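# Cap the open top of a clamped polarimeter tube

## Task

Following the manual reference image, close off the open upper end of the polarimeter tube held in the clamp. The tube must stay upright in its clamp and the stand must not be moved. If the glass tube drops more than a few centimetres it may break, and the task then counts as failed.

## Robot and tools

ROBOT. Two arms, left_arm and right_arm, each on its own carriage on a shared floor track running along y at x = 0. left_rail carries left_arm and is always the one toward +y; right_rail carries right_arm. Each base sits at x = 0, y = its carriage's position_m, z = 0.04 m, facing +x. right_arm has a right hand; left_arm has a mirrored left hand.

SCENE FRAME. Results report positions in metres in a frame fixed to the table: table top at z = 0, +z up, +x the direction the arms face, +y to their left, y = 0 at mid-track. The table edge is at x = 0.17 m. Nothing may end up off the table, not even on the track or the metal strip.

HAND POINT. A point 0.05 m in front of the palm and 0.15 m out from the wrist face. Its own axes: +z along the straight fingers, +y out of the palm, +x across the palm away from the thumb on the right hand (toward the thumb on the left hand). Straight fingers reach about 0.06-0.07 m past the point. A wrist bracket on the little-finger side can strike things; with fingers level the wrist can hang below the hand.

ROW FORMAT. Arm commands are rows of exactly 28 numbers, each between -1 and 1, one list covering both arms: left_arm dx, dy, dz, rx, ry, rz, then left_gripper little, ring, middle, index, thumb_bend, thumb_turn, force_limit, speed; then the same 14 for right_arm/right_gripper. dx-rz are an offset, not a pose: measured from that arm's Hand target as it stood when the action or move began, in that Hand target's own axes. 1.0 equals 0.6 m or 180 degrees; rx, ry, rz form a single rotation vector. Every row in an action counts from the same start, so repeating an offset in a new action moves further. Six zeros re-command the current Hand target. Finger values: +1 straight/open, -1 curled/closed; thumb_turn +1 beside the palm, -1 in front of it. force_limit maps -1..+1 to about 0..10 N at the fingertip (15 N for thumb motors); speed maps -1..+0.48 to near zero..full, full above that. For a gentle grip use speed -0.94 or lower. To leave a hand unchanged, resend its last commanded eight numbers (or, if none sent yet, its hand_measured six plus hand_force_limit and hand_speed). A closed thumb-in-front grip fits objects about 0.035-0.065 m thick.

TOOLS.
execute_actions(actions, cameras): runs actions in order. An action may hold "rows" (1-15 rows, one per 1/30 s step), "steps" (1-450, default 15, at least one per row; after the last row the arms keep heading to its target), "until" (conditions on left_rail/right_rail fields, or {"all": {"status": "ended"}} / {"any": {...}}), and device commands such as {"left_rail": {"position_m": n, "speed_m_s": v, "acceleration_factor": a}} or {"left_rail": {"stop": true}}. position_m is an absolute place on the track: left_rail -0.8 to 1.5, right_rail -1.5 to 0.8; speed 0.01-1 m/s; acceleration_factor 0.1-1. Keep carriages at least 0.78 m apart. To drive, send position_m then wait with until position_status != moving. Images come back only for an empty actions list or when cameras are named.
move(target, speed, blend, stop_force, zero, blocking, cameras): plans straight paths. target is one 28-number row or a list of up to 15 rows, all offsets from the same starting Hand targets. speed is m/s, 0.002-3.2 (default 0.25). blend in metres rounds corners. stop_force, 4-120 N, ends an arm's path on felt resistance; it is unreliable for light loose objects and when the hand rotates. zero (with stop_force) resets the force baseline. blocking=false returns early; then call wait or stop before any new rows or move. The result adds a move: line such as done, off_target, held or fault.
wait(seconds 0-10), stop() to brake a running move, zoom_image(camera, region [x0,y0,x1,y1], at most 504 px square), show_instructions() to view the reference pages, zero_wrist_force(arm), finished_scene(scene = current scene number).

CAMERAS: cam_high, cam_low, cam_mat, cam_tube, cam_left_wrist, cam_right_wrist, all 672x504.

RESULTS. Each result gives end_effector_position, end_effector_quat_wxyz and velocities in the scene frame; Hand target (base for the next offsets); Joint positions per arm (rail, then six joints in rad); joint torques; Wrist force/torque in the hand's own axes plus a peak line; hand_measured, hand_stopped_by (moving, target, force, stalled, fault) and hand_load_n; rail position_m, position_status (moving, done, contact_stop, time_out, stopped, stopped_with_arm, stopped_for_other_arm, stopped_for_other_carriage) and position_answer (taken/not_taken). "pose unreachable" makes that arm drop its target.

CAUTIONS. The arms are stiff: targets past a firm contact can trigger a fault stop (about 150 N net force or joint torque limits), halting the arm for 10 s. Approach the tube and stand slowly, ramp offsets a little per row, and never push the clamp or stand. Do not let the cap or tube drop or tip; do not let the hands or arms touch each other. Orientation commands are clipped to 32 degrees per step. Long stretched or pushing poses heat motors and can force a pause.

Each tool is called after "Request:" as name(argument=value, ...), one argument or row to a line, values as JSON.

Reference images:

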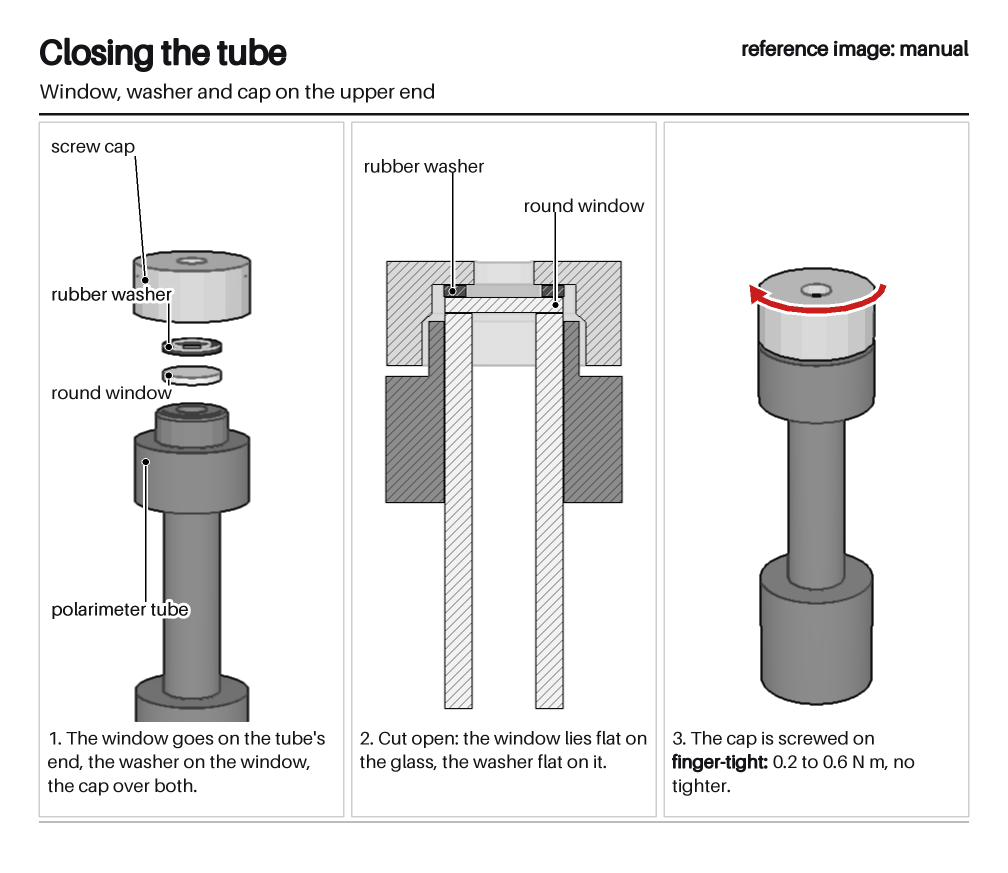

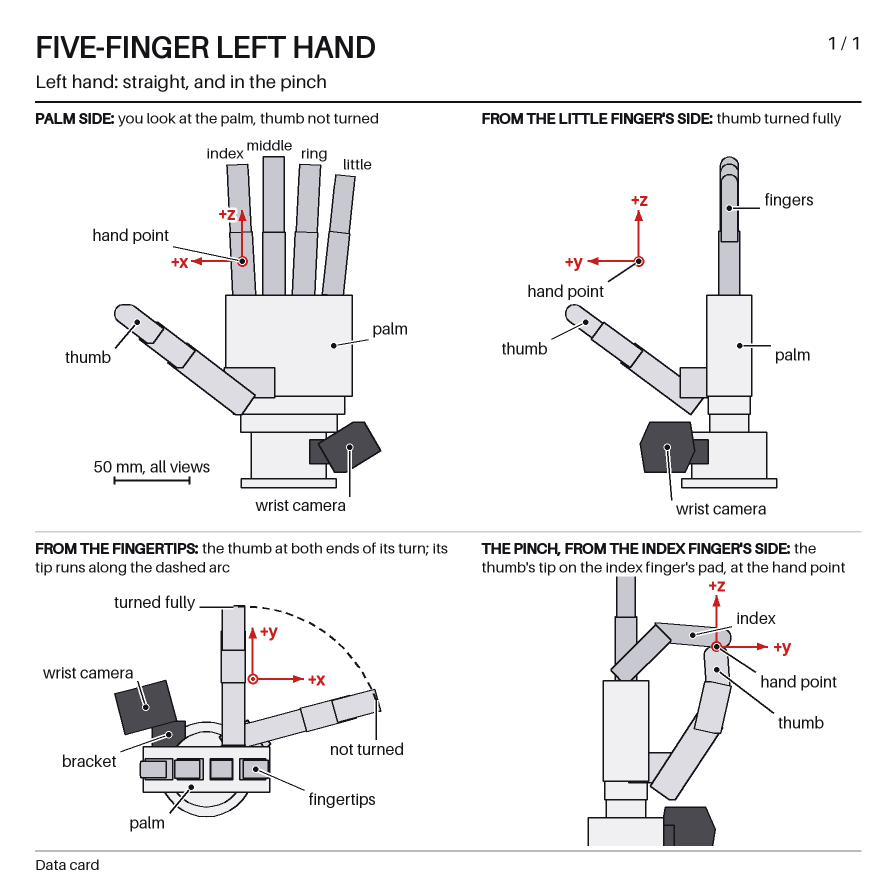

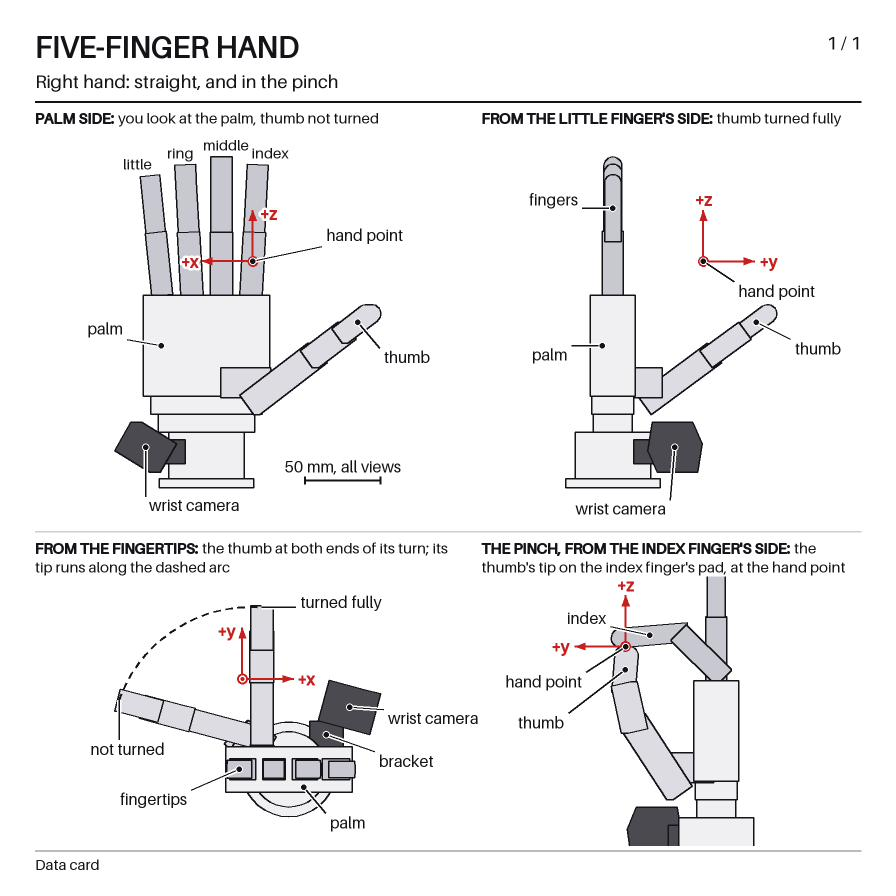

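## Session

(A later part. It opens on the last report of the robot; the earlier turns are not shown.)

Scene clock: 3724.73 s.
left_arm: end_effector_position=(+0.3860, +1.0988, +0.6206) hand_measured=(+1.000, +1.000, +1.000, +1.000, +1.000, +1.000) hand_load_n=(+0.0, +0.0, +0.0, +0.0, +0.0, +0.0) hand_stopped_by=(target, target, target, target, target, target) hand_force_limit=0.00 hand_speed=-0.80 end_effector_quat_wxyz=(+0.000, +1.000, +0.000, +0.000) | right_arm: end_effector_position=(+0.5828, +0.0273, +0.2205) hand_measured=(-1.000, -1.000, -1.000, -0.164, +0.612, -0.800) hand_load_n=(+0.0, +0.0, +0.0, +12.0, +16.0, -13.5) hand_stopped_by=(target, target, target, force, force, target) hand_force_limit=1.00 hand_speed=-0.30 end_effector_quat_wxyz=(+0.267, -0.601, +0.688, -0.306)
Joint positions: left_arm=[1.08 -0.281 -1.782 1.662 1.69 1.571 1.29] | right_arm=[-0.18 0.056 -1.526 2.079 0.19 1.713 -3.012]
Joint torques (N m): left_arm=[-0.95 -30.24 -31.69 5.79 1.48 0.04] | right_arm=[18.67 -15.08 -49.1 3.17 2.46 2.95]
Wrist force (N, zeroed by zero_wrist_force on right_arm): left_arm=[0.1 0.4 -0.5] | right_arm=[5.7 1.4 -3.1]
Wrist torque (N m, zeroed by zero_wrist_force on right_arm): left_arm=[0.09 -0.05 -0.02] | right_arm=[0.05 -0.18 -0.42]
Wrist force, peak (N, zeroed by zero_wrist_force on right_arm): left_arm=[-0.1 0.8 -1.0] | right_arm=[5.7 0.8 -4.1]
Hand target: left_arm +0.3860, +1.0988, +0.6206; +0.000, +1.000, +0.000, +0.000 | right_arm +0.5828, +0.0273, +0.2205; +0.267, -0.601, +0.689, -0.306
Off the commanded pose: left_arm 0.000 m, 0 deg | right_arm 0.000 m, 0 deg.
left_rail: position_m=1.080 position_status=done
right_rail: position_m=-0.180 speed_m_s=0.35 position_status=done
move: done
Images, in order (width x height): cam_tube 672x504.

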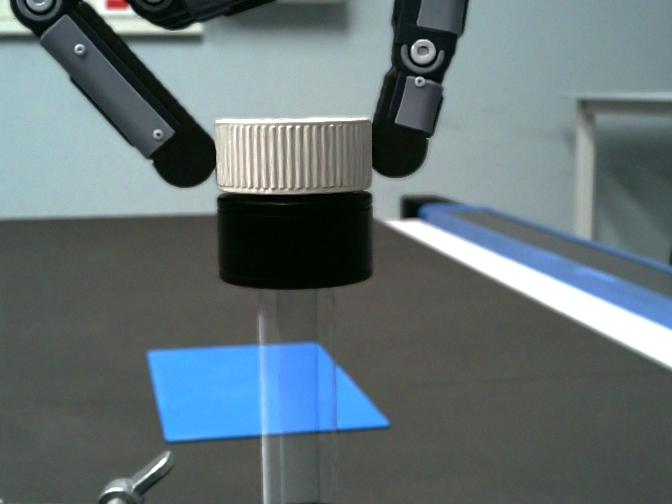

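Request:
move(
  target=[
    [0,0,0,0,0,0,1,1,1,1,1,1,0,-0.8,0.003,0.0003,-0.0002,0,0.0248,0.0223,-1,-1,-1,-0.35,0.1,-0.8,1,-0.3],
  ],
  speed=0.04,
  cameras=["cam_tube"],
)

Request:
zoom_image(
  camera="cam_tube",
  region=[205, 100, 395, 230],
)

Request:
move(
  target=[
    [0,0,0,0,0,0,1,1,1,1,1,1,0,-0.8,0.002,0.0002,-0.0002,0,0.0165,0.0149,-1,-1,-1,-0.35,0.1,-0.8,1,-0.3],
  ],
  speed=0.04,
  cameras=["cam_tube"],
)

Request:
zoom_image(
  camera="cam_tube",
  region=[205, 100, 395, 230],
)

Scene clock: 3733.93 s.
left_arm: end_effector_position=(+0.3860, +1.0988, +0.6206) hand_measured=(+1.000, +1.000, +1.000, +1.000, +1.000, +1.000) hand_load_n=(+0.0, +0.0, +0.0, +0.0, -0.5, +0.5) hand_stopped_by=(target, target, target, target, target, target) hand_force_limit=0.00 hand_speed=-0.80 end_effector_quat_wxyz=(+0.000, +1.000, +0.000, +0.000) | right_arm: end_effector_position=(+0.5824, +0.0256, +0.2205) hand_measured=(-1.000, -1.000, -1.000, -0.164, +0.612, -0.800) hand_load_n=(+0.0, +0.0, +0.0, +11.0, +15.0, -11.0) hand_stopped_by=(target, target, target, force, force, target) hand_force_limit=1.00 hand_speed=-0.30 end_effector_quat_wxyz=(+0.251, -0.564, +0.719, -0.320)
Joint positions: left_arm=[1.08 -0.281 -1.782 1.662 1.69 1.571 1.29] | right_arm=[-0.18 0.091 -1.511 2.067 0.206 1.815 -2.915]
Joint torques (N m): left_arm=[1.49 -31.2 -32.09 5.62 1.27 0.18] | right_arm=[17.64 -18.17 -48.62 3.25 3.75 2.85]
Wrist force (N, zeroed by zero_wrist_force on right_arm): left_arm=[-0.2 0.4 -0.6] | right_arm=[3.6 1.8 -3.8]
Wrist torque (N m, zeroed by zero_wrist_force on right_arm): left_arm=[0.11 0.00 -0.05] | right_arm=[0.17 -0.07 -0.39]
Wrist force, peak (N, zeroed by zero_wrist_force on right_arm): left_arm=[0.0 0.6 -1.0] | right_arm=[7.0 0.7 -4.3]
Hand target: left_arm +0.3860, +1.0988, +0.6206; +0.000, +1.000, +0.000, +0.000 | right_arm +0.5824, +0.0256, +0.2205; +0.251, -0.564, +0.719, -0.320
Off the commanded pose: left_arm 0.000 m, 0 deg | right_arm 0.000 m, 0 deg.
left_rail: position_m=1.080 position_status=done
right_rail: position_m=-0.180 speed_m_s=0.35 position_status=done
move: done
Images, in order (width x height): cam_tube 672x504.

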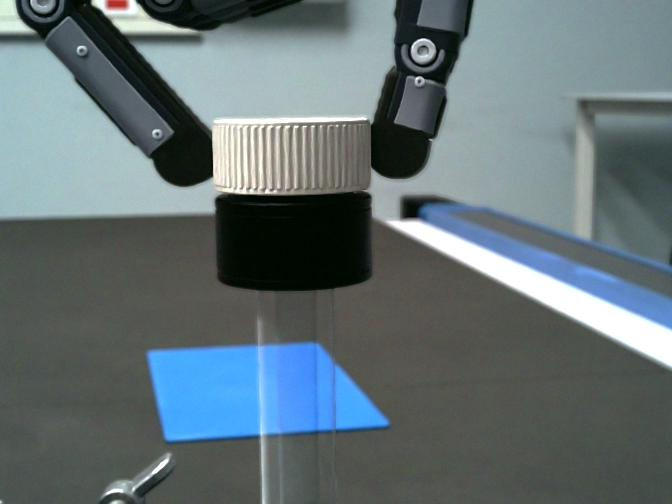

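Scaled by 2.653 from the camera's 672x504 image, which has a finer 960x720 frame.

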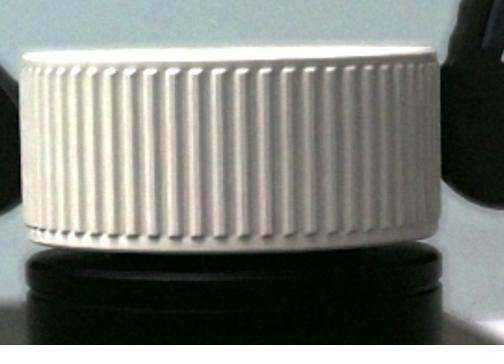

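Scene clock: 3735.27 s.
left_arm: end_effector_position=(+0.3860, +1.0988, +0.6206) hand_measured=(+1.000, +1.000, +1.000, +1.000, +1.000, +1.000) hand_load_n=(+0.0, +0.0, +0.0, +0.0, +0.0, +0.0) hand_stopped_by=(target, target, target, target, target, target) hand_force_limit=0.00 hand_speed=-0.80 end_effector_quat_wxyz=(+0.000, +1.000, +0.000, +0.000) | right_arm: end_effector_position=(+0.5819, +0.0245, +0.2205) hand_measured=(-1.000, -1.000, -1.000, -0.164, +0.612, -0.800) hand_load_n=(+0.0, +0.0, +0.0, +9.5, +14.0, -10.5) hand_stopped_by=(target, target, target, force, force, target) hand_force_limit=1.00 hand_speed=-0.30 end_effector_quat_wxyz=(+0.239, -0.538, +0.738, -0.328)
Joint positions: left_arm=[1.08 -0.281 -1.782 1.662 1.69 1.571 1.29] | right_arm=[-0.18 0.114 -1.499 2.057 0.223 1.882 -2.848]
Joint torques (N m): left_arm=[-0.45 -30.86 -32.07 5.5 1.45 0.24] | right_arm=[17.31 -17.58 -49.41 3.08 3.72 2.16]
Wrist force (N, zeroed by zero_wrist_force on right_arm): left_arm=[0.3 0.4 -0.4] | right_arm=[4.0 1.2 -3.7]
Wrist torque (N m, zeroed by zero_wrist_force on right_arm): left_arm=[0.09 -0.07 -0.01] | right_arm=[0.09 -0.12 -0.35]
Wrist force, peak (N, zeroed by zero_wrist_force on right_arm): left_arm=[0.0 0.6 -1.0] | right_arm=[7.3 0.8 -4.2]
Hand target: left_arm +0.3860, +1.0988, +0.6206; +0.000, +1.000, +0.000, +0.000 | right_arm +0.5819, +0.0245, +0.2205; +0.239, -0.538, +0.738, -0.328
Off the commanded pose: left_arm 0.000 m, 0 deg | right_arm 0.000 m, 0 deg.
left_rail: position_m=1.080 position_status=done
right_rail: position_m=-0.180 speed_m_s=0.35 position_status=done
move: done
Images, in order (width x height): cam_tube 672x504.

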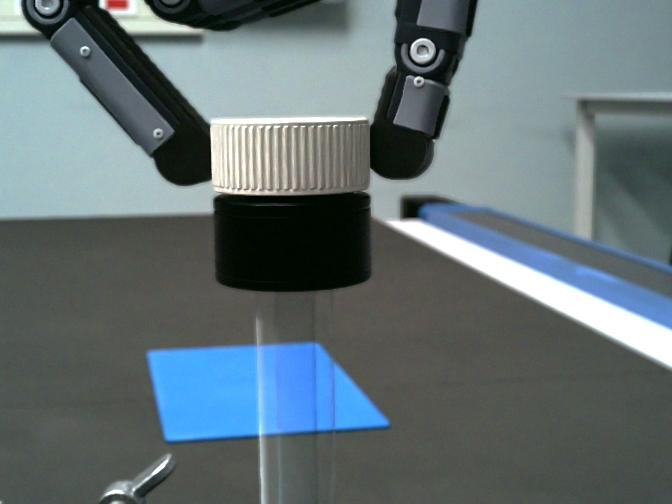

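Scaled by 2.653 from the camera's 672x504 image, which has a finer 960x720 frame.

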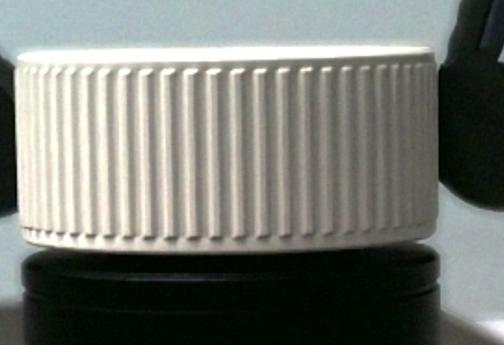

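Request:
execute_actions(
  actions=[
    {"rows":[[0,0,0,0,0,0,1,1,1,1,1,1,0,-0.8,0,0,0,0,0,0,-1,-1,-1,0.1,1,-0.8,0.3,-0.7]],"steps":60},
  ],
  cameras=["cam_tube"],
)

Request:
zoom_image(
  camera="cam_tube",
  region=[205, 100, 395, 230],
)

Request:
move(
  target=[
    [0,0,0,0,0,0,1,1,1,1,1,1,0,-0.8,0,-0.04953,-0.0446,0,0,0,-1,-1,-1,0.1,1,-0.8,0.3,-0.6],
  ],
  speed=0.2,
)

Request:
execute_actions(
  actions=[
    {"rows":[[0,0,0,0,0,0,1,1,1,1,1,1,0,-0.8,0,0,0,0,0,0,-1,-1,0.1,0.1,1,-1,0.3,-0.3]],"steps":40},
  ],
  cameras=["cam_tube", "cam_low", "cam_right_wrist"],
)

Scene clock: 3772.67 s.
left_arm: end_effector_position=(+0.3860, +1.0988, +0.6206) hand_measured=(+1.000, +1.000, +1.000, +1.000, +1.000, +1.000) hand_load_n=(+0.0, +0.0, +0.0, +0.0, +0.0, +0.0) hand_stopped_by=(target, target, target, target, target, target) hand_force_limit=0.00 hand_speed=-0.80 end_effector_quat_wxyz=(+0.000, +1.000, +0.000, +0.000) | right_arm: end_effector_position=(+0.5819, +0.0245, +0.2205) hand_measured=(-1.000, -1.000, -1.000, +0.100, +1.000, -0.800) hand_load_n=(+0.0, +0.0, +0.0, +0.0, +0.0, +0.0) hand_stopped_by=(target, target, target, target, target, target) hand_force_limit=0.30 hand_speed=-0.70 end_effector_quat_wxyz=(+0.239, -0.538, +0.738, -0.328)
Joint positions: left_arm=[1.08 -0.281 -1.782 1.662 1.69 1.571 1.29] | right_arm=[-0.18 0.114 -1.499 2.057 0.223 1.882 -2.848]
Joint torques (N m): left_arm=[-0.09 -28.72 -32.52 5.81 1.3 0.3] | right_arm=[8.27 -24.81 -35.8 -0.55 0.82 -0.43]
Wrist force (N, zeroed by zero_wrist_force on right_arm): left_arm=[0.3 0.4 -0.5] | right_arm=[-0.2 0.0 0.4]
Wrist torque (N m, zeroed by zero_wrist_force on right_arm): left_arm=[0.09 -0.06 -0.01] | right_arm=[0.03 0.01 -0.24]
Wrist force, peak (N, zeroed by zero_wrist_force on right_arm): left_arm=[0.3 0.7 -1.0] | right_arm=[5.6 2.9 -4.4]
Hand target: left_arm +0.3860, +1.0988, +0.6206; +0.000, +1.000, +0.000, +0.000 | right_arm +0.5819, +0.0245, +0.2205; +0.239, -0.538, +0.738, -0.328
Off the commanded pose: left_arm 0.000 m, 0 deg | right_arm 0.000 m, 0 deg.
left_rail: position_m=1.080 position_status=done
right_rail: position_m=-0.180 speed_m_s=0.35 position_status=done
Images, in order (width x height): cam_tube 672x504.

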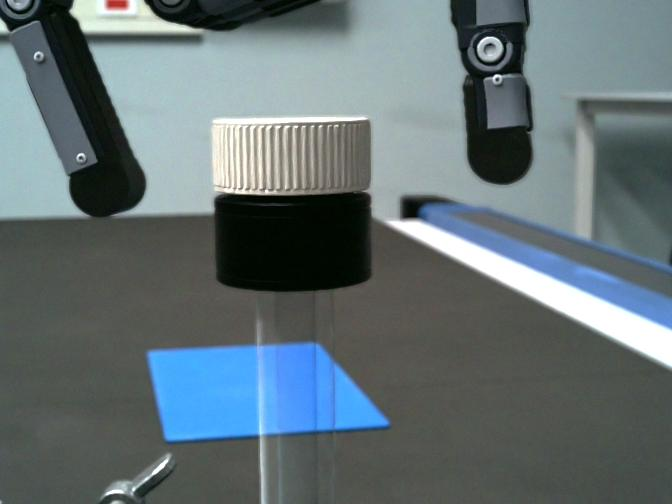

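Scaled by 2.653 from the camera's 672x504 image, which has a finer 960x720 frame.

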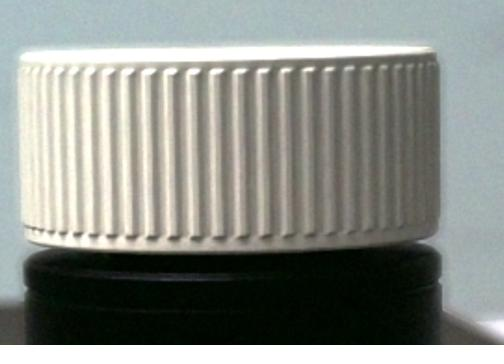

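Scene clock: 3773.67 s.
left_arm: end_effector_position=(+0.3860, +1.0988, +0.6206) hand_measured=(+1.000, +1.000, +1.000, +1.000, +1.000, +1.000) hand_load_n=(+0.0, +0.0, +0.0, +0.0, +0.0, +0.0) hand_stopped_by=(target, target, target, target, target, target) hand_force_limit=0.00 hand_speed=-0.80 end_effector_quat_wxyz=(+0.000, +1.000, +0.000, +0.000) | right_arm: end_effector_position=(+0.5819, +0.0245, +0.2603) hand_measured=(-1.000, -1.000, -1.000, +0.100, +1.000, -0.800) hand_load_n=(+0.0, +0.0, +0.0, +0.0, +0.0, +0.0) hand_stopped_by=(target, target, target, target, target, target) hand_force_limit=0.30 hand_speed=-0.60 end_effector_quat_wxyz=(+0.239, -0.538, +0.738, -0.328)
Joint positions: left_arm=[1.08 -0.281 -1.782 1.662 1.69 1.571 1.29] | right_arm=[-0.18 0.114 -1.535 2.015 0.3 1.882 -2.848]
Joint torques (N m): left_arm=[0.59 -30.71 -32.34 5.56 1.61 0.67] | right_arm=[7.84 -49.8 -50.11 4.75 -0.33 0.49]
Wrist force (N, zeroed by zero_wrist_force on right_arm): left_arm=[0.1 0.5 -0.6] | right_arm=[-0.4 0.3 0.7]
Wrist torque (N m, zeroed by zero_wrist_force on right_arm): left_arm=[0.12 -0.06 -0.03] | right_arm=[0.06 0.03 -0.24]
Wrist force, peak (N, zeroed by zero_wrist_force on right_arm): left_arm=[-0.1 0.7 -0.9] | right_arm=[-0.7 1.0 1.0]
Hand target: left_arm +0.3860, +1.0988, +0.6206; +0.000, +1.000, +0.000, +0.000 | right_arm +0.5819, +0.0245, +0.2605; +0.239, -0.538, +0.738, -0.328
Off the commanded pose: left_arm 0.000 m, 0 deg | right_arm 0.000 m, 0 deg.
left_rail: position_m=1.080 position_status=done
right_rail: position_m=-0.180 speed_m_s=0.35 position_status=done
move: done

Scene clock: 3775.20 s.
left_arm: end_effector_position=(+0.3860, +1.0988, +0.6206) hand_measured=(+1.000, +1.000, +1.000, +1.000, +1.000, +1.000) hand_load_n=(+0.0, +0.0, +0.0, +0.0, +0.0, +0.0) hand_stopped_by=(target, target, target, target, target, target) hand_force_limit=0.00 hand_speed=-0.80 end_effector_quat_wxyz=(+0.000, +1.000, +0.000, +0.000) | right_arm: end_effector_position=(+0.5819, +0.0245, +0.2605) hand_measured=(-1.000, -1.000, +0.100, +0.100, +1.000, -1.000) hand_load_n=(+0.0, +0.5, +0.0, +0.0, +0.0, +0.0) hand_stopped_by=(target, target, target, target, target, target) hand_force_limit=0.30 hand_speed=-0.30 end_effector_quat_wxyz=(+0.239, -0.538, +0.738, -0.328)
Joint positions: left_arm=[1.08 -0.281 -1.782 1.662 1.69 1.571 1.29] | right_arm=[-0.18 0.114 -1.535 2.015 0.301 1.882 -2.848]
Joint torques (N m): left_arm=[1.02 -30.03 -31.89 5.21 1.36 0.1] | right_arm=[-5.28 -49.98 -47.6 4.31 -2.26 2.03]
Wrist force (N, zeroed by zero_wrist_force on right_arm): left_arm=[0.2 0.4 -0.5] | right_arm=[-0.3 0.2 1.0]
Wrist torque (N m, zeroed by zero_wrist_force on right_arm): left_arm=[0.08 -0.05 -0.02] | right_arm=[0.03 -0.01 -0.23]
Wrist force, peak (N, zeroed by zero_wrist_force on right_arm): left_arm=[0.3 0.1 -1.2] | right_arm=[0.1 1.0 0.8]
Hand target: left_arm +0.3860, +1.0988, +0.6206; +0.000, +1.000, +0.000, +0.000 | right_arm +0.5819, +0.0245, +0.2605; +0.239, -0.538, +0.738, -0.328
Off the commanded pose: left_arm 0.000 m, 0 deg | right_arm 0.000 m, 0 deg.
left_rail: position_m=1.080 position_status=done
right_rail: position_m=-0.180 speed_m_s=0.35 position_status=done
camera_calibration:
cam_right_wrist: T_world_to_cam=[[-0.682259, -0.0722894, -0.727528, 0.589775], [-0.237883, 0.962902, 0.127405, 0.0833623], [0.691328, 0.25999, -0.674145, -0.12172], [0, 0, 0, 1]] pos_world=[0.506359, -0.00598922, 0.3364]
Images, in order (width x height): cam_low 672x504, cam_tube 672x504, cam_right_wrist 672x504.

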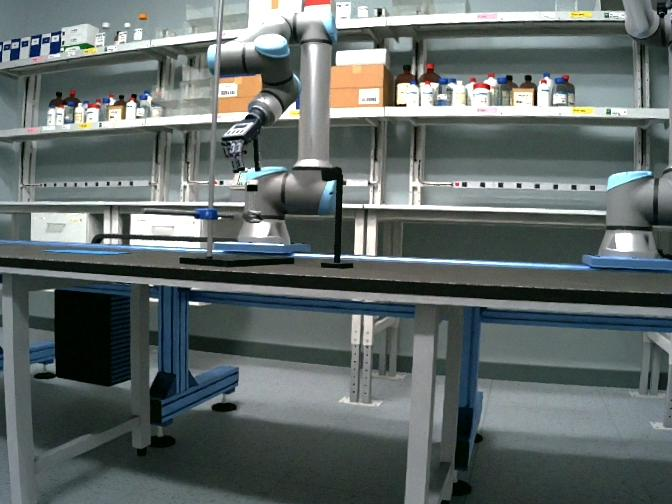

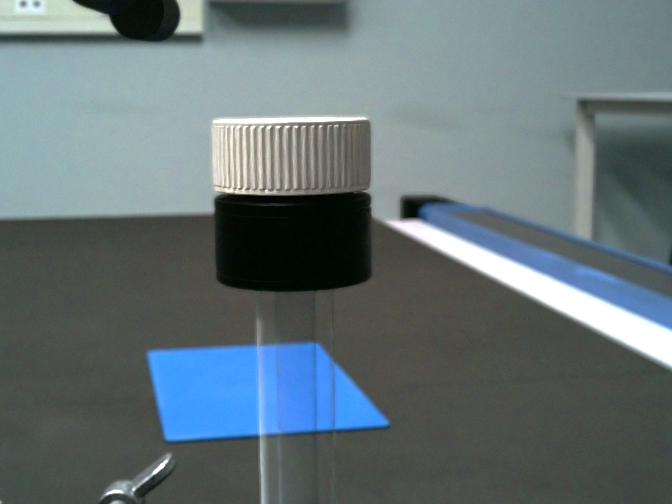

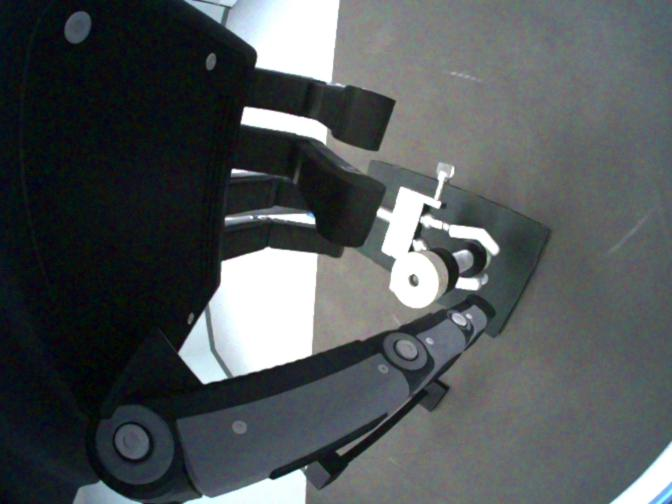

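Request:
move(
  target=[
    [0,0,0,0,0,0,1,1,1,1,1,1,0,-0.8,-0.0354,0.01297,-0.0144,0,-0.1569,-0.1412,-1,-1,0.1,0.1,1,-1,0.3,-0.3],
  ],
  speed=0.2,
  cameras=["cam_right_wrist", "cam_low"],
)

Request:
zoom_image(
  camera="cam_right_wrist",
  region=[250, 100, 550, 400],
)

Request:
zoom_image(
  camera="cam_low",
  region=[225, 140, 285, 200],
)

Scene clock: 3791.53 s.
left_arm: end_effector_position=(+0.3860, +1.0988, +0.6206) hand_measured=(+1.000, +1.000, +1.000, +1.000, +1.000, +1.000) hand_load_n=(+0.0, +0.0, +0.0, +0.0, +0.0, +0.5) hand_stopped_by=(target, target, target, target, target, target) hand_force_limit=0.00 hand_speed=-0.80 end_effector_quat_wxyz=(+0.000, +1.000, +0.000, +0.000) | right_arm: end_effector_position=(+0.5774, +0.0482, +0.2605) hand_measured=(-1.000, -1.000, +0.100, +0.100, +1.000, -1.000) hand_load_n=(+0.0, +0.0, +0.0, +0.0, +0.0, +0.0) hand_stopped_by=(target, target, target, target, target, target) hand_force_limit=0.30 hand_speed=-0.30 end_effector_quat_wxyz=(-0.333, +0.749, -0.523, +0.232)
Joint positions: left_arm=[1.08 -0.281 -1.782 1.662 1.69 1.571 1.29] | right_arm=[-0.18 -0.068 -1.561 2.041 0.299 1.263 -3.432]
Joint torques (N m): left_arm=[1.13 -29.61 -32.84 5.82 1.75 0.4] | right_arm=[-15.8 -15.63 -48.91 4.76 -3.57 -3.07]
Wrist force (N, zeroed by zero_wrist_force on right_arm): left_arm=[0.1 0.6 -0.5] | right_arm=[-0.1 0.5 0.4]
Wrist torque (N m, zeroed by zero_wrist_force on right_arm): left_arm=[0.12 -0.05 -0.02] | right_arm=[0.11 -0.03 0.04]
Wrist force, peak (N, zeroed by zero_wrist_force on right_arm): left_arm=[0.3 0.5 -1.1] | right_arm=[-0.7 0.6 0.8]
Hand target: left_arm +0.3860, +1.0988, +0.6206; +0.000, +1.000, +0.000, +0.000 | right_arm +0.5774, +0.0482, +0.2605; -0.333, +0.749, -0.523, +0.232
Off the commanded pose: left_arm 0.000 m, 0 deg | right_arm 0.000 m, 0 deg.
left_rail: position_m=1.080 position_status=done
right_rail: position_m=-0.180 speed_m_s=0.35 position_status=done
move: done
camera_calibration:
cam_right_wrist: T_world_to_cam=[[-0.493449, -0.476161, -0.727859, 0.49898], [-0.779947, 0.612618, 0.127991, 0.389053], [0.384955, 0.630848, -0.673676, 0.0341566], [0, 0, 0, 1]] pos_world=[0.536513, -0.0222935, 0.336403]
Images, in order (width x height): cam_low 672x504, cam_right_wrist 672x504.

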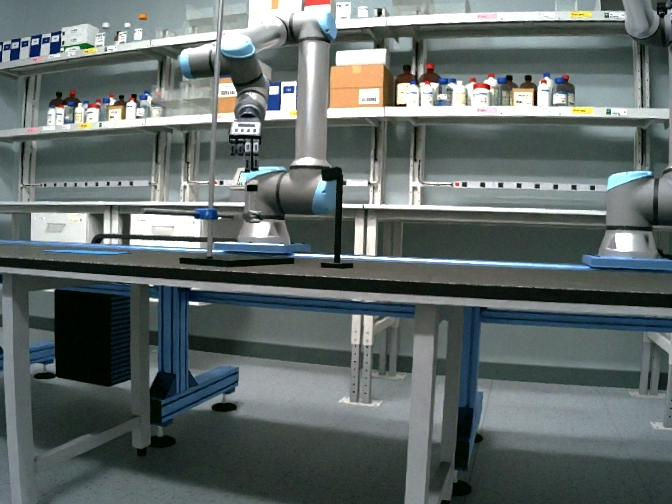

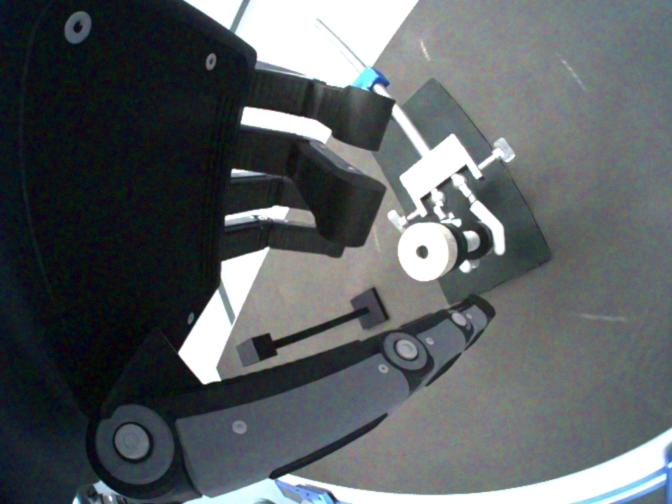

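Scaled by 1.680 from the camera's 672x504 image, which has a finer 960x720 frame.

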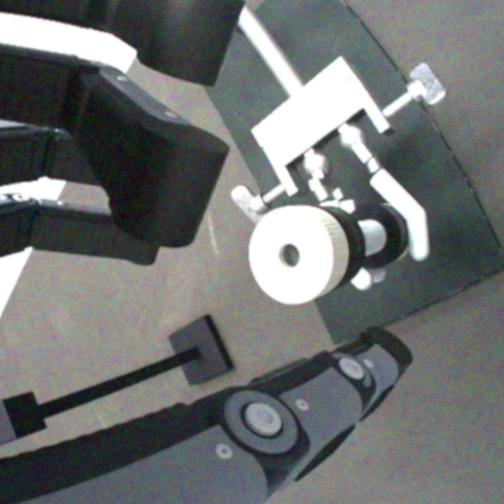

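Scaled by 8.400 from the camera's 672x504 image, which has a finer 960x720 frame.

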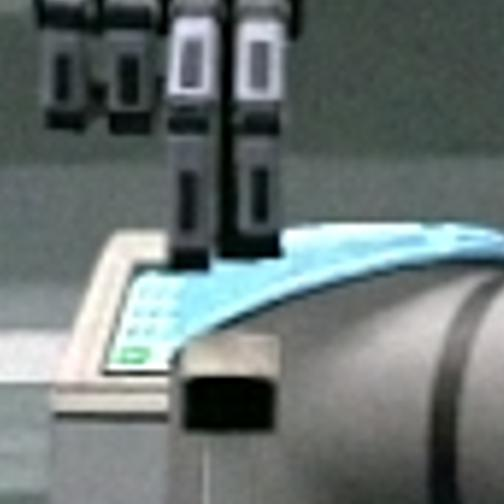

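Request:
move(
  target=[
    [0,0,0,0,0,0,1,1,1,1,1,1,0,-0.8,0,0.0458,0.04125,0,0,0,-1,-1,0.1,0.1,1,-1,0.3,-0.3],
  ],
  speed=0.08,
  cameras=["cam_right_wrist", "cam_low", "cam_tube"],
)

Request:
zoom_image(
  camera="cam_right_wrist",
  region=[300, 150, 500, 350],
)

Request:
zoom_image(
  camera="cam_low",
  region=[233, 160, 273, 200],
)

Scene clock: 3805.57 s.
left_arm: end_effector_position=(+0.3860, +1.0988, +0.6206) hand_measured=(+1.000, +1.000, +1.000, +1.000, +1.000, +1.000) hand_load_n=(+0.0, +0.0, +0.0, +0.0, +0.0, +0.0) hand_stopped_by=(target, target, target, target, target, target) hand_force_limit=0.00 hand_speed=-0.80 end_effector_quat_wxyz=(+0.000, +1.000, +0.000, +0.000) | right_arm: end_effector_position=(+0.5774, +0.0482, +0.2237) hand_measured=(-1.000, -1.000, +0.100, +0.100, +1.000, -1.000) hand_load_n=(+0.0, +0.0, +0.0, +0.0, +0.0, +0.0) hand_stopped_by=(target, target, target, target, target, target) hand_force_limit=0.30 hand_speed=-0.30 end_effector_quat_wxyz=(-0.333, +0.749, -0.523, +0.232)
Joint positions: left_arm=[1.08 -0.281 -1.782 1.662 1.69 1.571 1.29] | right_arm=[-0.18 -0.068 -1.527 2.08 0.226 1.263 -3.432]
Joint torques (N m): left_arm=[-0.86 -30.01 -31.72 5.78 1.65 0.66] | right_arm=[8.41 -18.07 -29.09 -0.91 -0.83 1.03]
Wrist force (N, zeroed by zero_wrist_force on right_arm): left_arm=[0.1 0.2 -0.4] | right_arm=[-0.3 0.4 0.0]
Wrist torque (N m, zeroed by zero_wrist_force on right_arm): left_arm=[0.05 -0.03 -0.02] | right_arm=[0.11 0.03 0.01]
Wrist force, peak (N, zeroed by zero_wrist_force on right_arm): left_arm=[-0.2 0.7 -0.9] | right_arm=[-0.5 1.1 0.6]
Hand target: left_arm +0.3860, +1.0988, +0.6206; +0.000, +1.000, +0.000, +0.000 | right_arm +0.5773, +0.0482, +0.2235; -0.333, +0.749, -0.523, +0.232
Off the commanded pose: left_arm 0.000 m, 0 deg | right_arm 0.000 m, 0 deg.
left_rail: position_m=1.080 position_status=done
right_rail: position_m=-0.180 speed_m_s=0.35 position_status=done
move: done
camera_calibration:
cam_right_wrist: T_world_to_cam=[[-0.493281, -0.47634, -0.727855, 0.472099], [-0.780148, 0.612369, 0.12796, 0.393875], [0.384764, 0.630955, -0.673686, 0.00947448], [0, 0, 0, 1]] pos_world=[0.536513, -0.0222949, 0.299602]
Images, in order (width x height): cam_low 672x504, cam_tube 672x504, cam_right_wrist 672x504.

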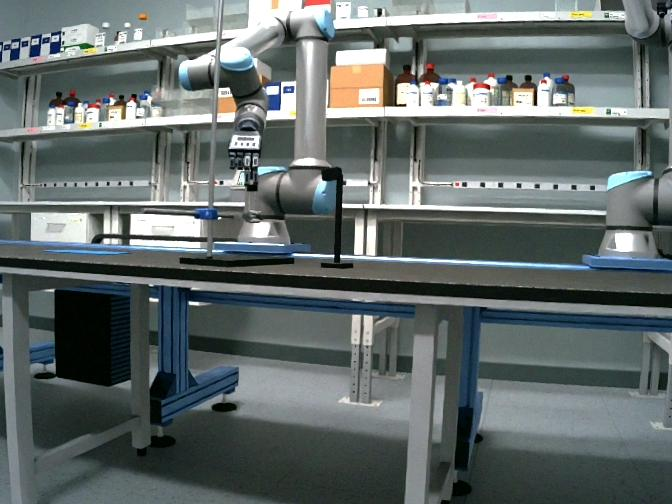

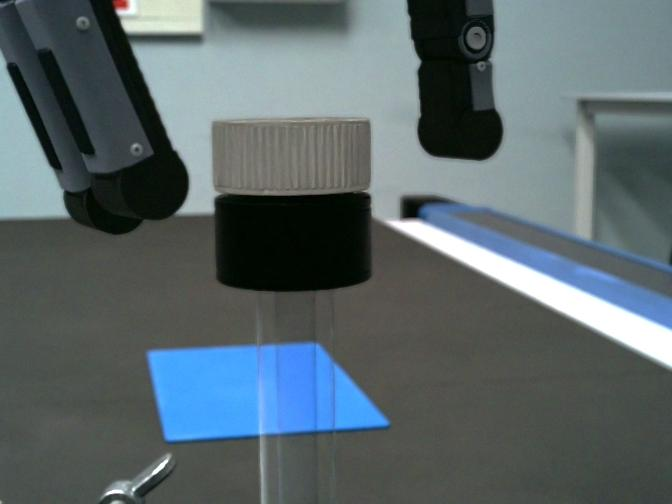

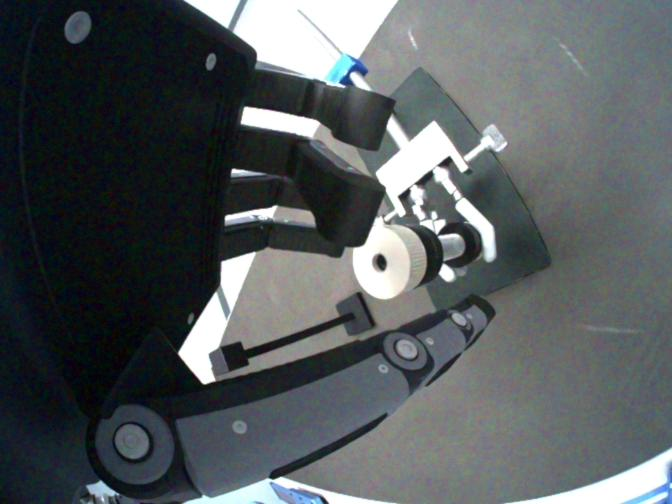

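Scaled by 2.520 from the camera's 672x504 image, which has a finer 960x720 frame.

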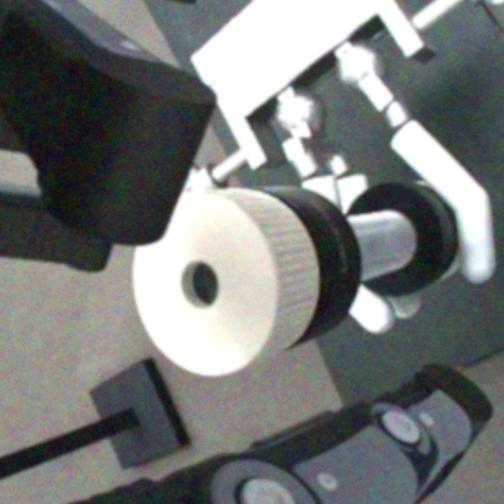

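Scaled by 12.600 from the camera's 672x504 image, which has a finer 960x720 frame.

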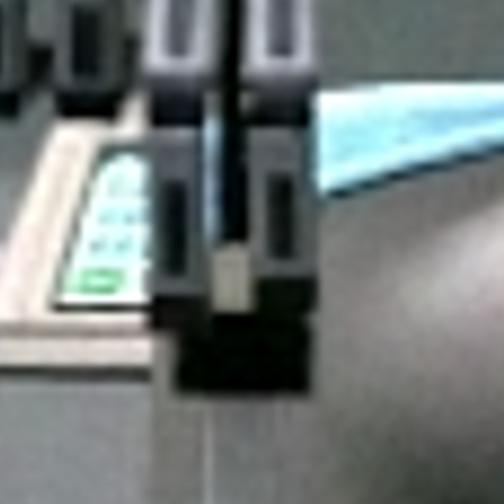

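Request:
execute_actions(
  actions=[
    {"rows":[[0,0,0,0,0,0,1,1,1,1,1,1,0,-0.8,0,0,0,0,0,0,-1,-1,-0.13,-0.16,1,-1,0,-0.85]],"steps":70},
    {"rows":[[0,0,0,0,0,0,1,1,1,1,1,1,0,-0.8,0,0,0,0,0,0,-1,-1,-0.13,-0.16,0.4,-1,0,-0.88]],"steps":110},
  ],
  cameras=["cam_right_wrist", "cam_low", "cam_tube"],
)

Request:
zoom_image(
  camera="cam_right_wrist",
  region=[300, 150, 500, 350],
)

Request:
zoom_image(
  camera="cam_tube",
  region=[205, 100, 395, 230],
)

Request:
zoom_image(
  camera="cam_low",
  region=[233, 160, 273, 200],
)

Scene clock: 3826.87 s.
left_arm: end_effector_position=(+0.3860, +1.0988, +0.6206) hand_measured=(+1.000, +1.000, +1.000, +1.000, +1.000, +1.000) hand_load_n=(+0.0, +0.0, +0.0, +0.0, +0.0, +0.0) hand_stopped_by=(target, target, target, target, target, target) hand_force_limit=0.00 hand_speed=-0.80 end_effector_quat_wxyz=(+0.000, +1.000, +0.000, +0.000) | right_arm: end_effector_position=(+0.5773, +0.0482, +0.2235) hand_measured=(-1.000, -1.000, -0.106, -0.158, +0.620, -1.000) hand_load_n=(+0.0, +0.0, +3.5, +7.0, +7.5, +0.0) hand_stopped_by=(target, target, force, force, force, target) hand_force_limit=0.00 hand_speed=-0.88 end_effector_quat_wxyz=(-0.333, +0.749, -0.523, +0.232)
Joint positions: left_arm=[1.08 -0.281 -1.782 1.662 1.69 1.571 1.29] | right_arm=[-0.18 -0.068 -1.527 2.081 0.226 1.263 -3.432]
Joint torques (N m): left_arm=[1.43 -33.19 -32.15 5.68 1.44 0.1] | right_arm=[13.37 -29.28 -29.5 4.73 1.85 1.56]
Wrist force (N, zeroed by zero_wrist_force on right_arm): left_arm=[-0.2 0.3 -0.7] | right_arm=[1.0 -0.8 4.6]
Wrist torque (N m, zeroed by zero_wrist_force on right_arm): left_arm=[0.09 0.01 -0.04] | right_arm=[0.17 -0.10 0.03]
Wrist force, peak (N, zeroed by zero_wrist_force on right_arm): left_arm=[0.3 0.8 -0.9] | right_arm=[-0.3 -1.5 6.5]
Hand target: left_arm +0.3860, +1.0988, +0.6206; +0.000, +1.000, +0.000, +0.000 | right_arm +0.5773, +0.0482, +0.2235; -0.333, +0.749, -0.523, +0.232
Off the commanded pose: left_arm 0.000 m, 0 deg | right_arm 0.000 m, 0 deg.
left_rail: position_m=1.080 position_status=done
right_rail: position_m=-0.180 speed_m_s=0.35 position_status=done
camera_calibration:
cam_right_wrist: T_world_to_cam=[[-0.493272, -0.476416, -0.727812, 0.471933], [-0.780166, 0.612355, 0.127916, 0.393923], [0.384738, 0.630912, -0.673741, 0.00936933], [0, 0, 0, 1]] pos_world=[0.536512, -0.0222951, 0.299402]
Images, in order (width x height): cam_low 672x504, cam_tube 672x504, cam_right_wrist 672x504.

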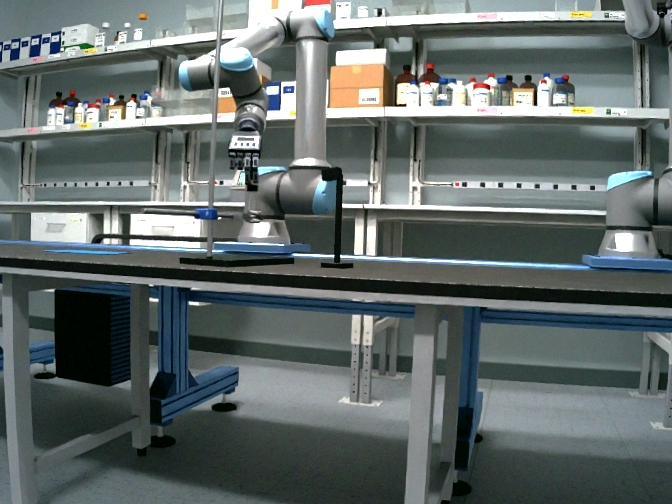

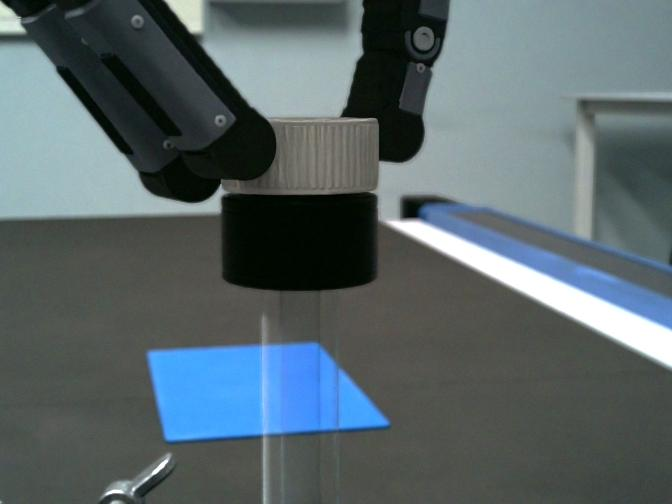

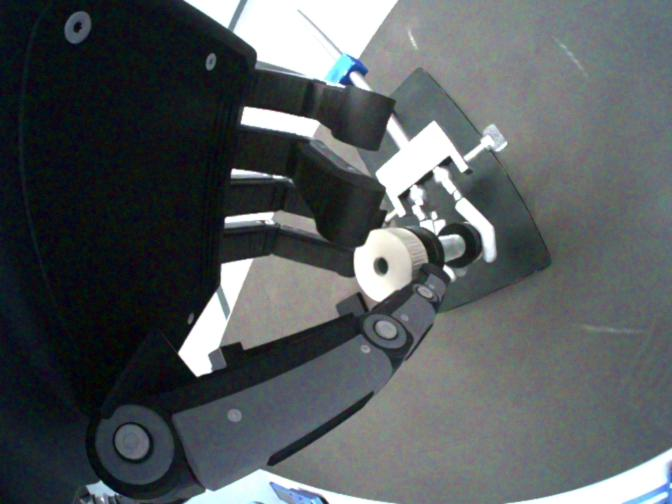

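Scaled by 2.520 from the camera's 672x504 image, which has a finer 960x720 frame.

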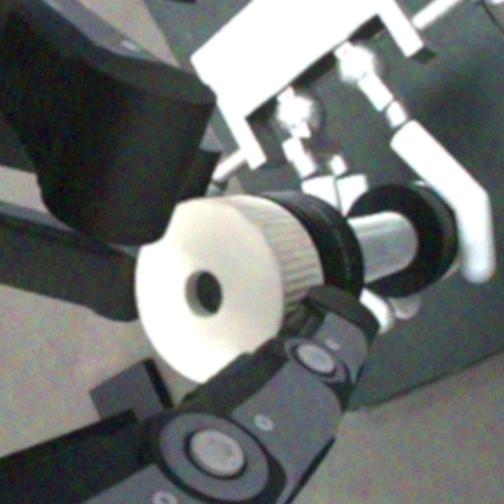

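Scaled by 2.653 from the camera's 672x504 image, which has a finer 960x720 frame.

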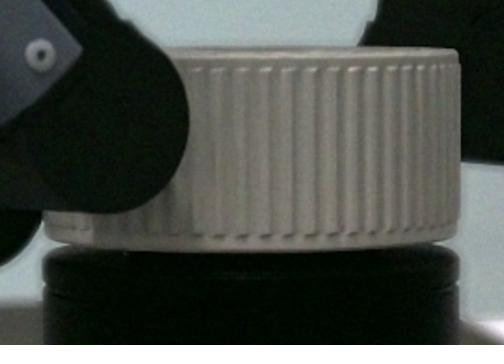

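Scaled by 12.600 from the camera's 672x504 image, which has a finer 960x720 frame.

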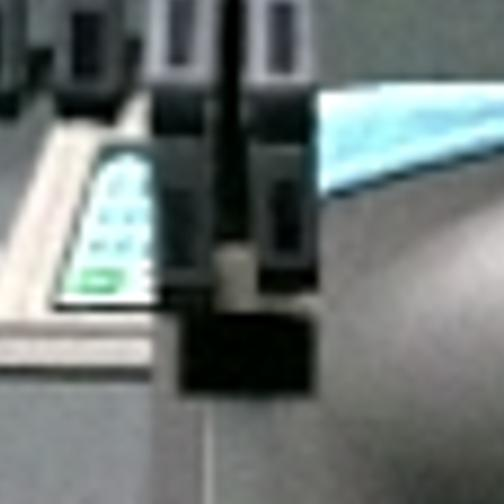

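Request:
move(
  target=[
    [0,0,0,0,0,0,1,1,1,1,1,1,0,-0.8,0,-0.00134,0.00149,0,0,0,-1,-1,-0.13,-0.16,0.4,-1,0,-0.88],
  ],
  speed=0.02,
)

Request:
execute_actions(
  actions=[
    {"rows":[[0,0,0,0,0,0,1,1,1,1,1,1,0,-0.8,0,0,0,0,0,0,-1,-1,-0.13,-0.16,0.36,-1,0.9,-0.9]],"steps":60},
    {"rows":[[0,0,0,0,0,0,1,1,1,1,1,1,0,-0.8,0,0,0,0,0,0,-1,-1,-0.13,-0.16,0.1,-1,1,-0.3]],"steps":20},
  ],
  cameras=["cam_tube"],
)

Request:
zoom_image(
  camera="cam_tube",
  region=[205, 100, 395, 230],
)

Scene clock: 3838.03 s.
left_arm: end_effector_position=(+0.3860, +1.0988, +0.6206) hand_measured=(+1.000, +1.000, +1.000, +1.000, +1.000, +1.000) hand_load_n=(+0.0, +0.0, +0.0, +0.0, +0.0, +0.0) hand_stopped_by=(target, target, target, target, target, target) hand_force_limit=0.00 hand_speed=-0.80 end_effector_quat_wxyz=(+0.000, +1.000, +0.000, +0.000) | right_arm: end_effector_position=(+0.5784, +0.0486, +0.2235) hand_measured=(-1.000, -1.000, -0.106, -0.158, +0.620, -1.000) hand_load_n=(+0.0, -0.5, +1.5, +4.5, +9.0, +0.0) hand_stopped_by=(target, target, force, force, force, target) hand_force_limit=0.00 hand_speed=-0.88 end_effector_quat_wxyz=(-0.333, +0.749, -0.523, +0.232)
Joint positions: left_arm=[1.08 -0.281 -1.782 1.662 1.69 1.571 1.29] | right_arm=[-0.18 -0.067 -1.525 2.079 0.226 1.264 -3.431]
Joint torques (N m): left_arm=[0.48 -31.13 -31.59 5.97 1.47 0.15] | right_arm=[17.77 -17.15 -48.55 0.82 2.35 2.36]
Wrist force (N, zeroed by zero_wrist_force on right_arm): left_arm=[0.0 0.8 -0.6] | right_arm=[1.0 2.1 -1.8]
Wrist torque (N m, zeroed by zero_wrist_force on right_arm): left_arm=[0.16 -0.02 -0.04] | right_arm=[0.05 0.06 -0.22]
Wrist force, peak (N, zeroed by zero_wrist_force on right_arm): left_arm=[-0.4 0.4 -1.0] | right_arm=[0.1 -0.2 5.2]
Hand target: left_arm +0.3860, +1.0988, +0.6206; +0.000, +1.000, +0.000, +0.000 | right_arm +0.5785, +0.0487, +0.2235; -0.333, +0.749, -0.523, +0.232
Off the commanded pose: left_arm 0.000 m, 0 deg | right_arm 0.000 m, 0 deg.
left_rail: position_m=1.080 position_status=done
right_rail: position_m=-0.180 speed_m_s=0.35 position_status=done
move: done

Scene clock: 3840.90 s.
left_arm: end_effector_position=(+0.3860, +1.0988, +0.6206) hand_measured=(+1.000, +1.000, +1.000, +1.000, +1.000, +1.000) hand_load_n=(+0.0, +0.0, +0.0, +0.0, +0.0, +0.0) hand_stopped_by=(target, target, target, target, target, target) hand_force_limit=0.00 hand_speed=-0.80 end_effector_quat_wxyz=(+0.000, +1.000, +0.000, +0.000) | right_arm: end_effector_position=(+0.5785, +0.0487, +0.2235) hand_measured=(-1.000, -1.000, -0.106, -0.158, +0.588, -1.000) hand_load_n=(+0.0, +0.0, +4.0, +7.5, +19.0, +0.0) hand_stopped_by=(target, target, force, force, force, target) hand_force_limit=1.00 hand_speed=-0.30 end_effector_quat_wxyz=(-0.333, +0.749, -0.523, +0.232)
Joint positions: left_arm=[1.08 -0.281 -1.782 1.662 1.69 1.571 1.29] | right_arm=[-0.18 -0.067 -1.525 2.078 0.226 1.264 -3.431]
Joint torques (N m): left_arm=[0.3 -31.05 -31.57 5.56 1.24 0.28] | right_arm=[17.78 -16.87 -49.05 0.53 1.09 2.66]
Wrist force (N, zeroed by zero_wrist_force on right_arm): left_arm=[-0.1 0.6 -0.6] | right_arm=[2.3 3.7 -3.2]
Wrist torque (N m, zeroed by zero_wrist_force on right_arm): left_arm=[0.13 -0.02 -0.04] | right_arm=[0.15 0.07 -0.21]
Wrist force, peak (N, zeroed by zero_wrist_force on right_arm): left_arm=[-0.2 0.7 -0.9] | right_arm=[2.6 3.9 -3.8]
Hand target: left_arm +0.3860, +1.0988, +0.6206; +0.000, +1.000, +0.000, +0.000 | right_arm +0.5785, +0.0487, +0.2235; -0.333, +0.749, -0.523, +0.232
Off the commanded pose: left_arm 0.000 m, 0 deg | right_arm 0.000 m, 0 deg.
left_rail: position_m=1.080 position_status=done
right_rail: position_m=-0.180 speed_m_s=0.35 position_status=done
Images, in order (width x height): cam_tube 672x504.

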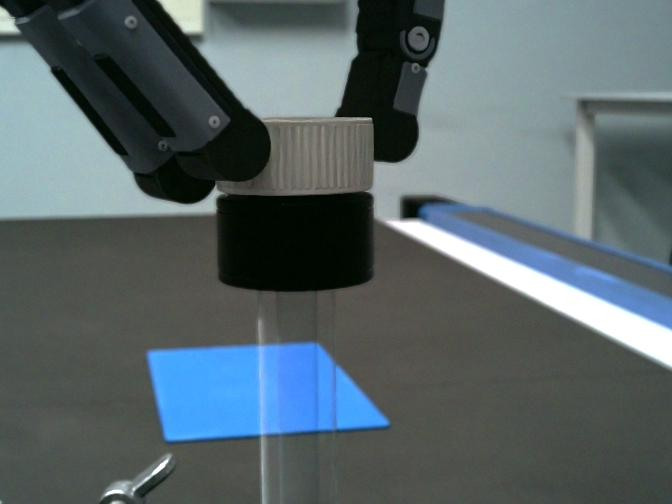

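Scaled by 2.653 from the camera's 672x504 image, which has a finer 960x720 frame.

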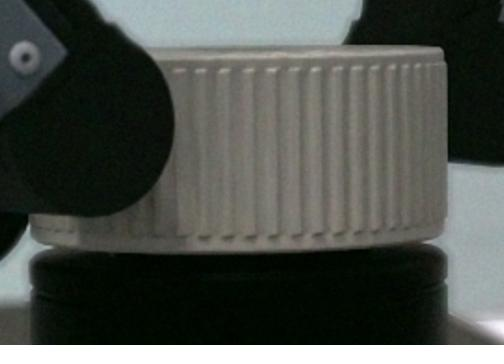

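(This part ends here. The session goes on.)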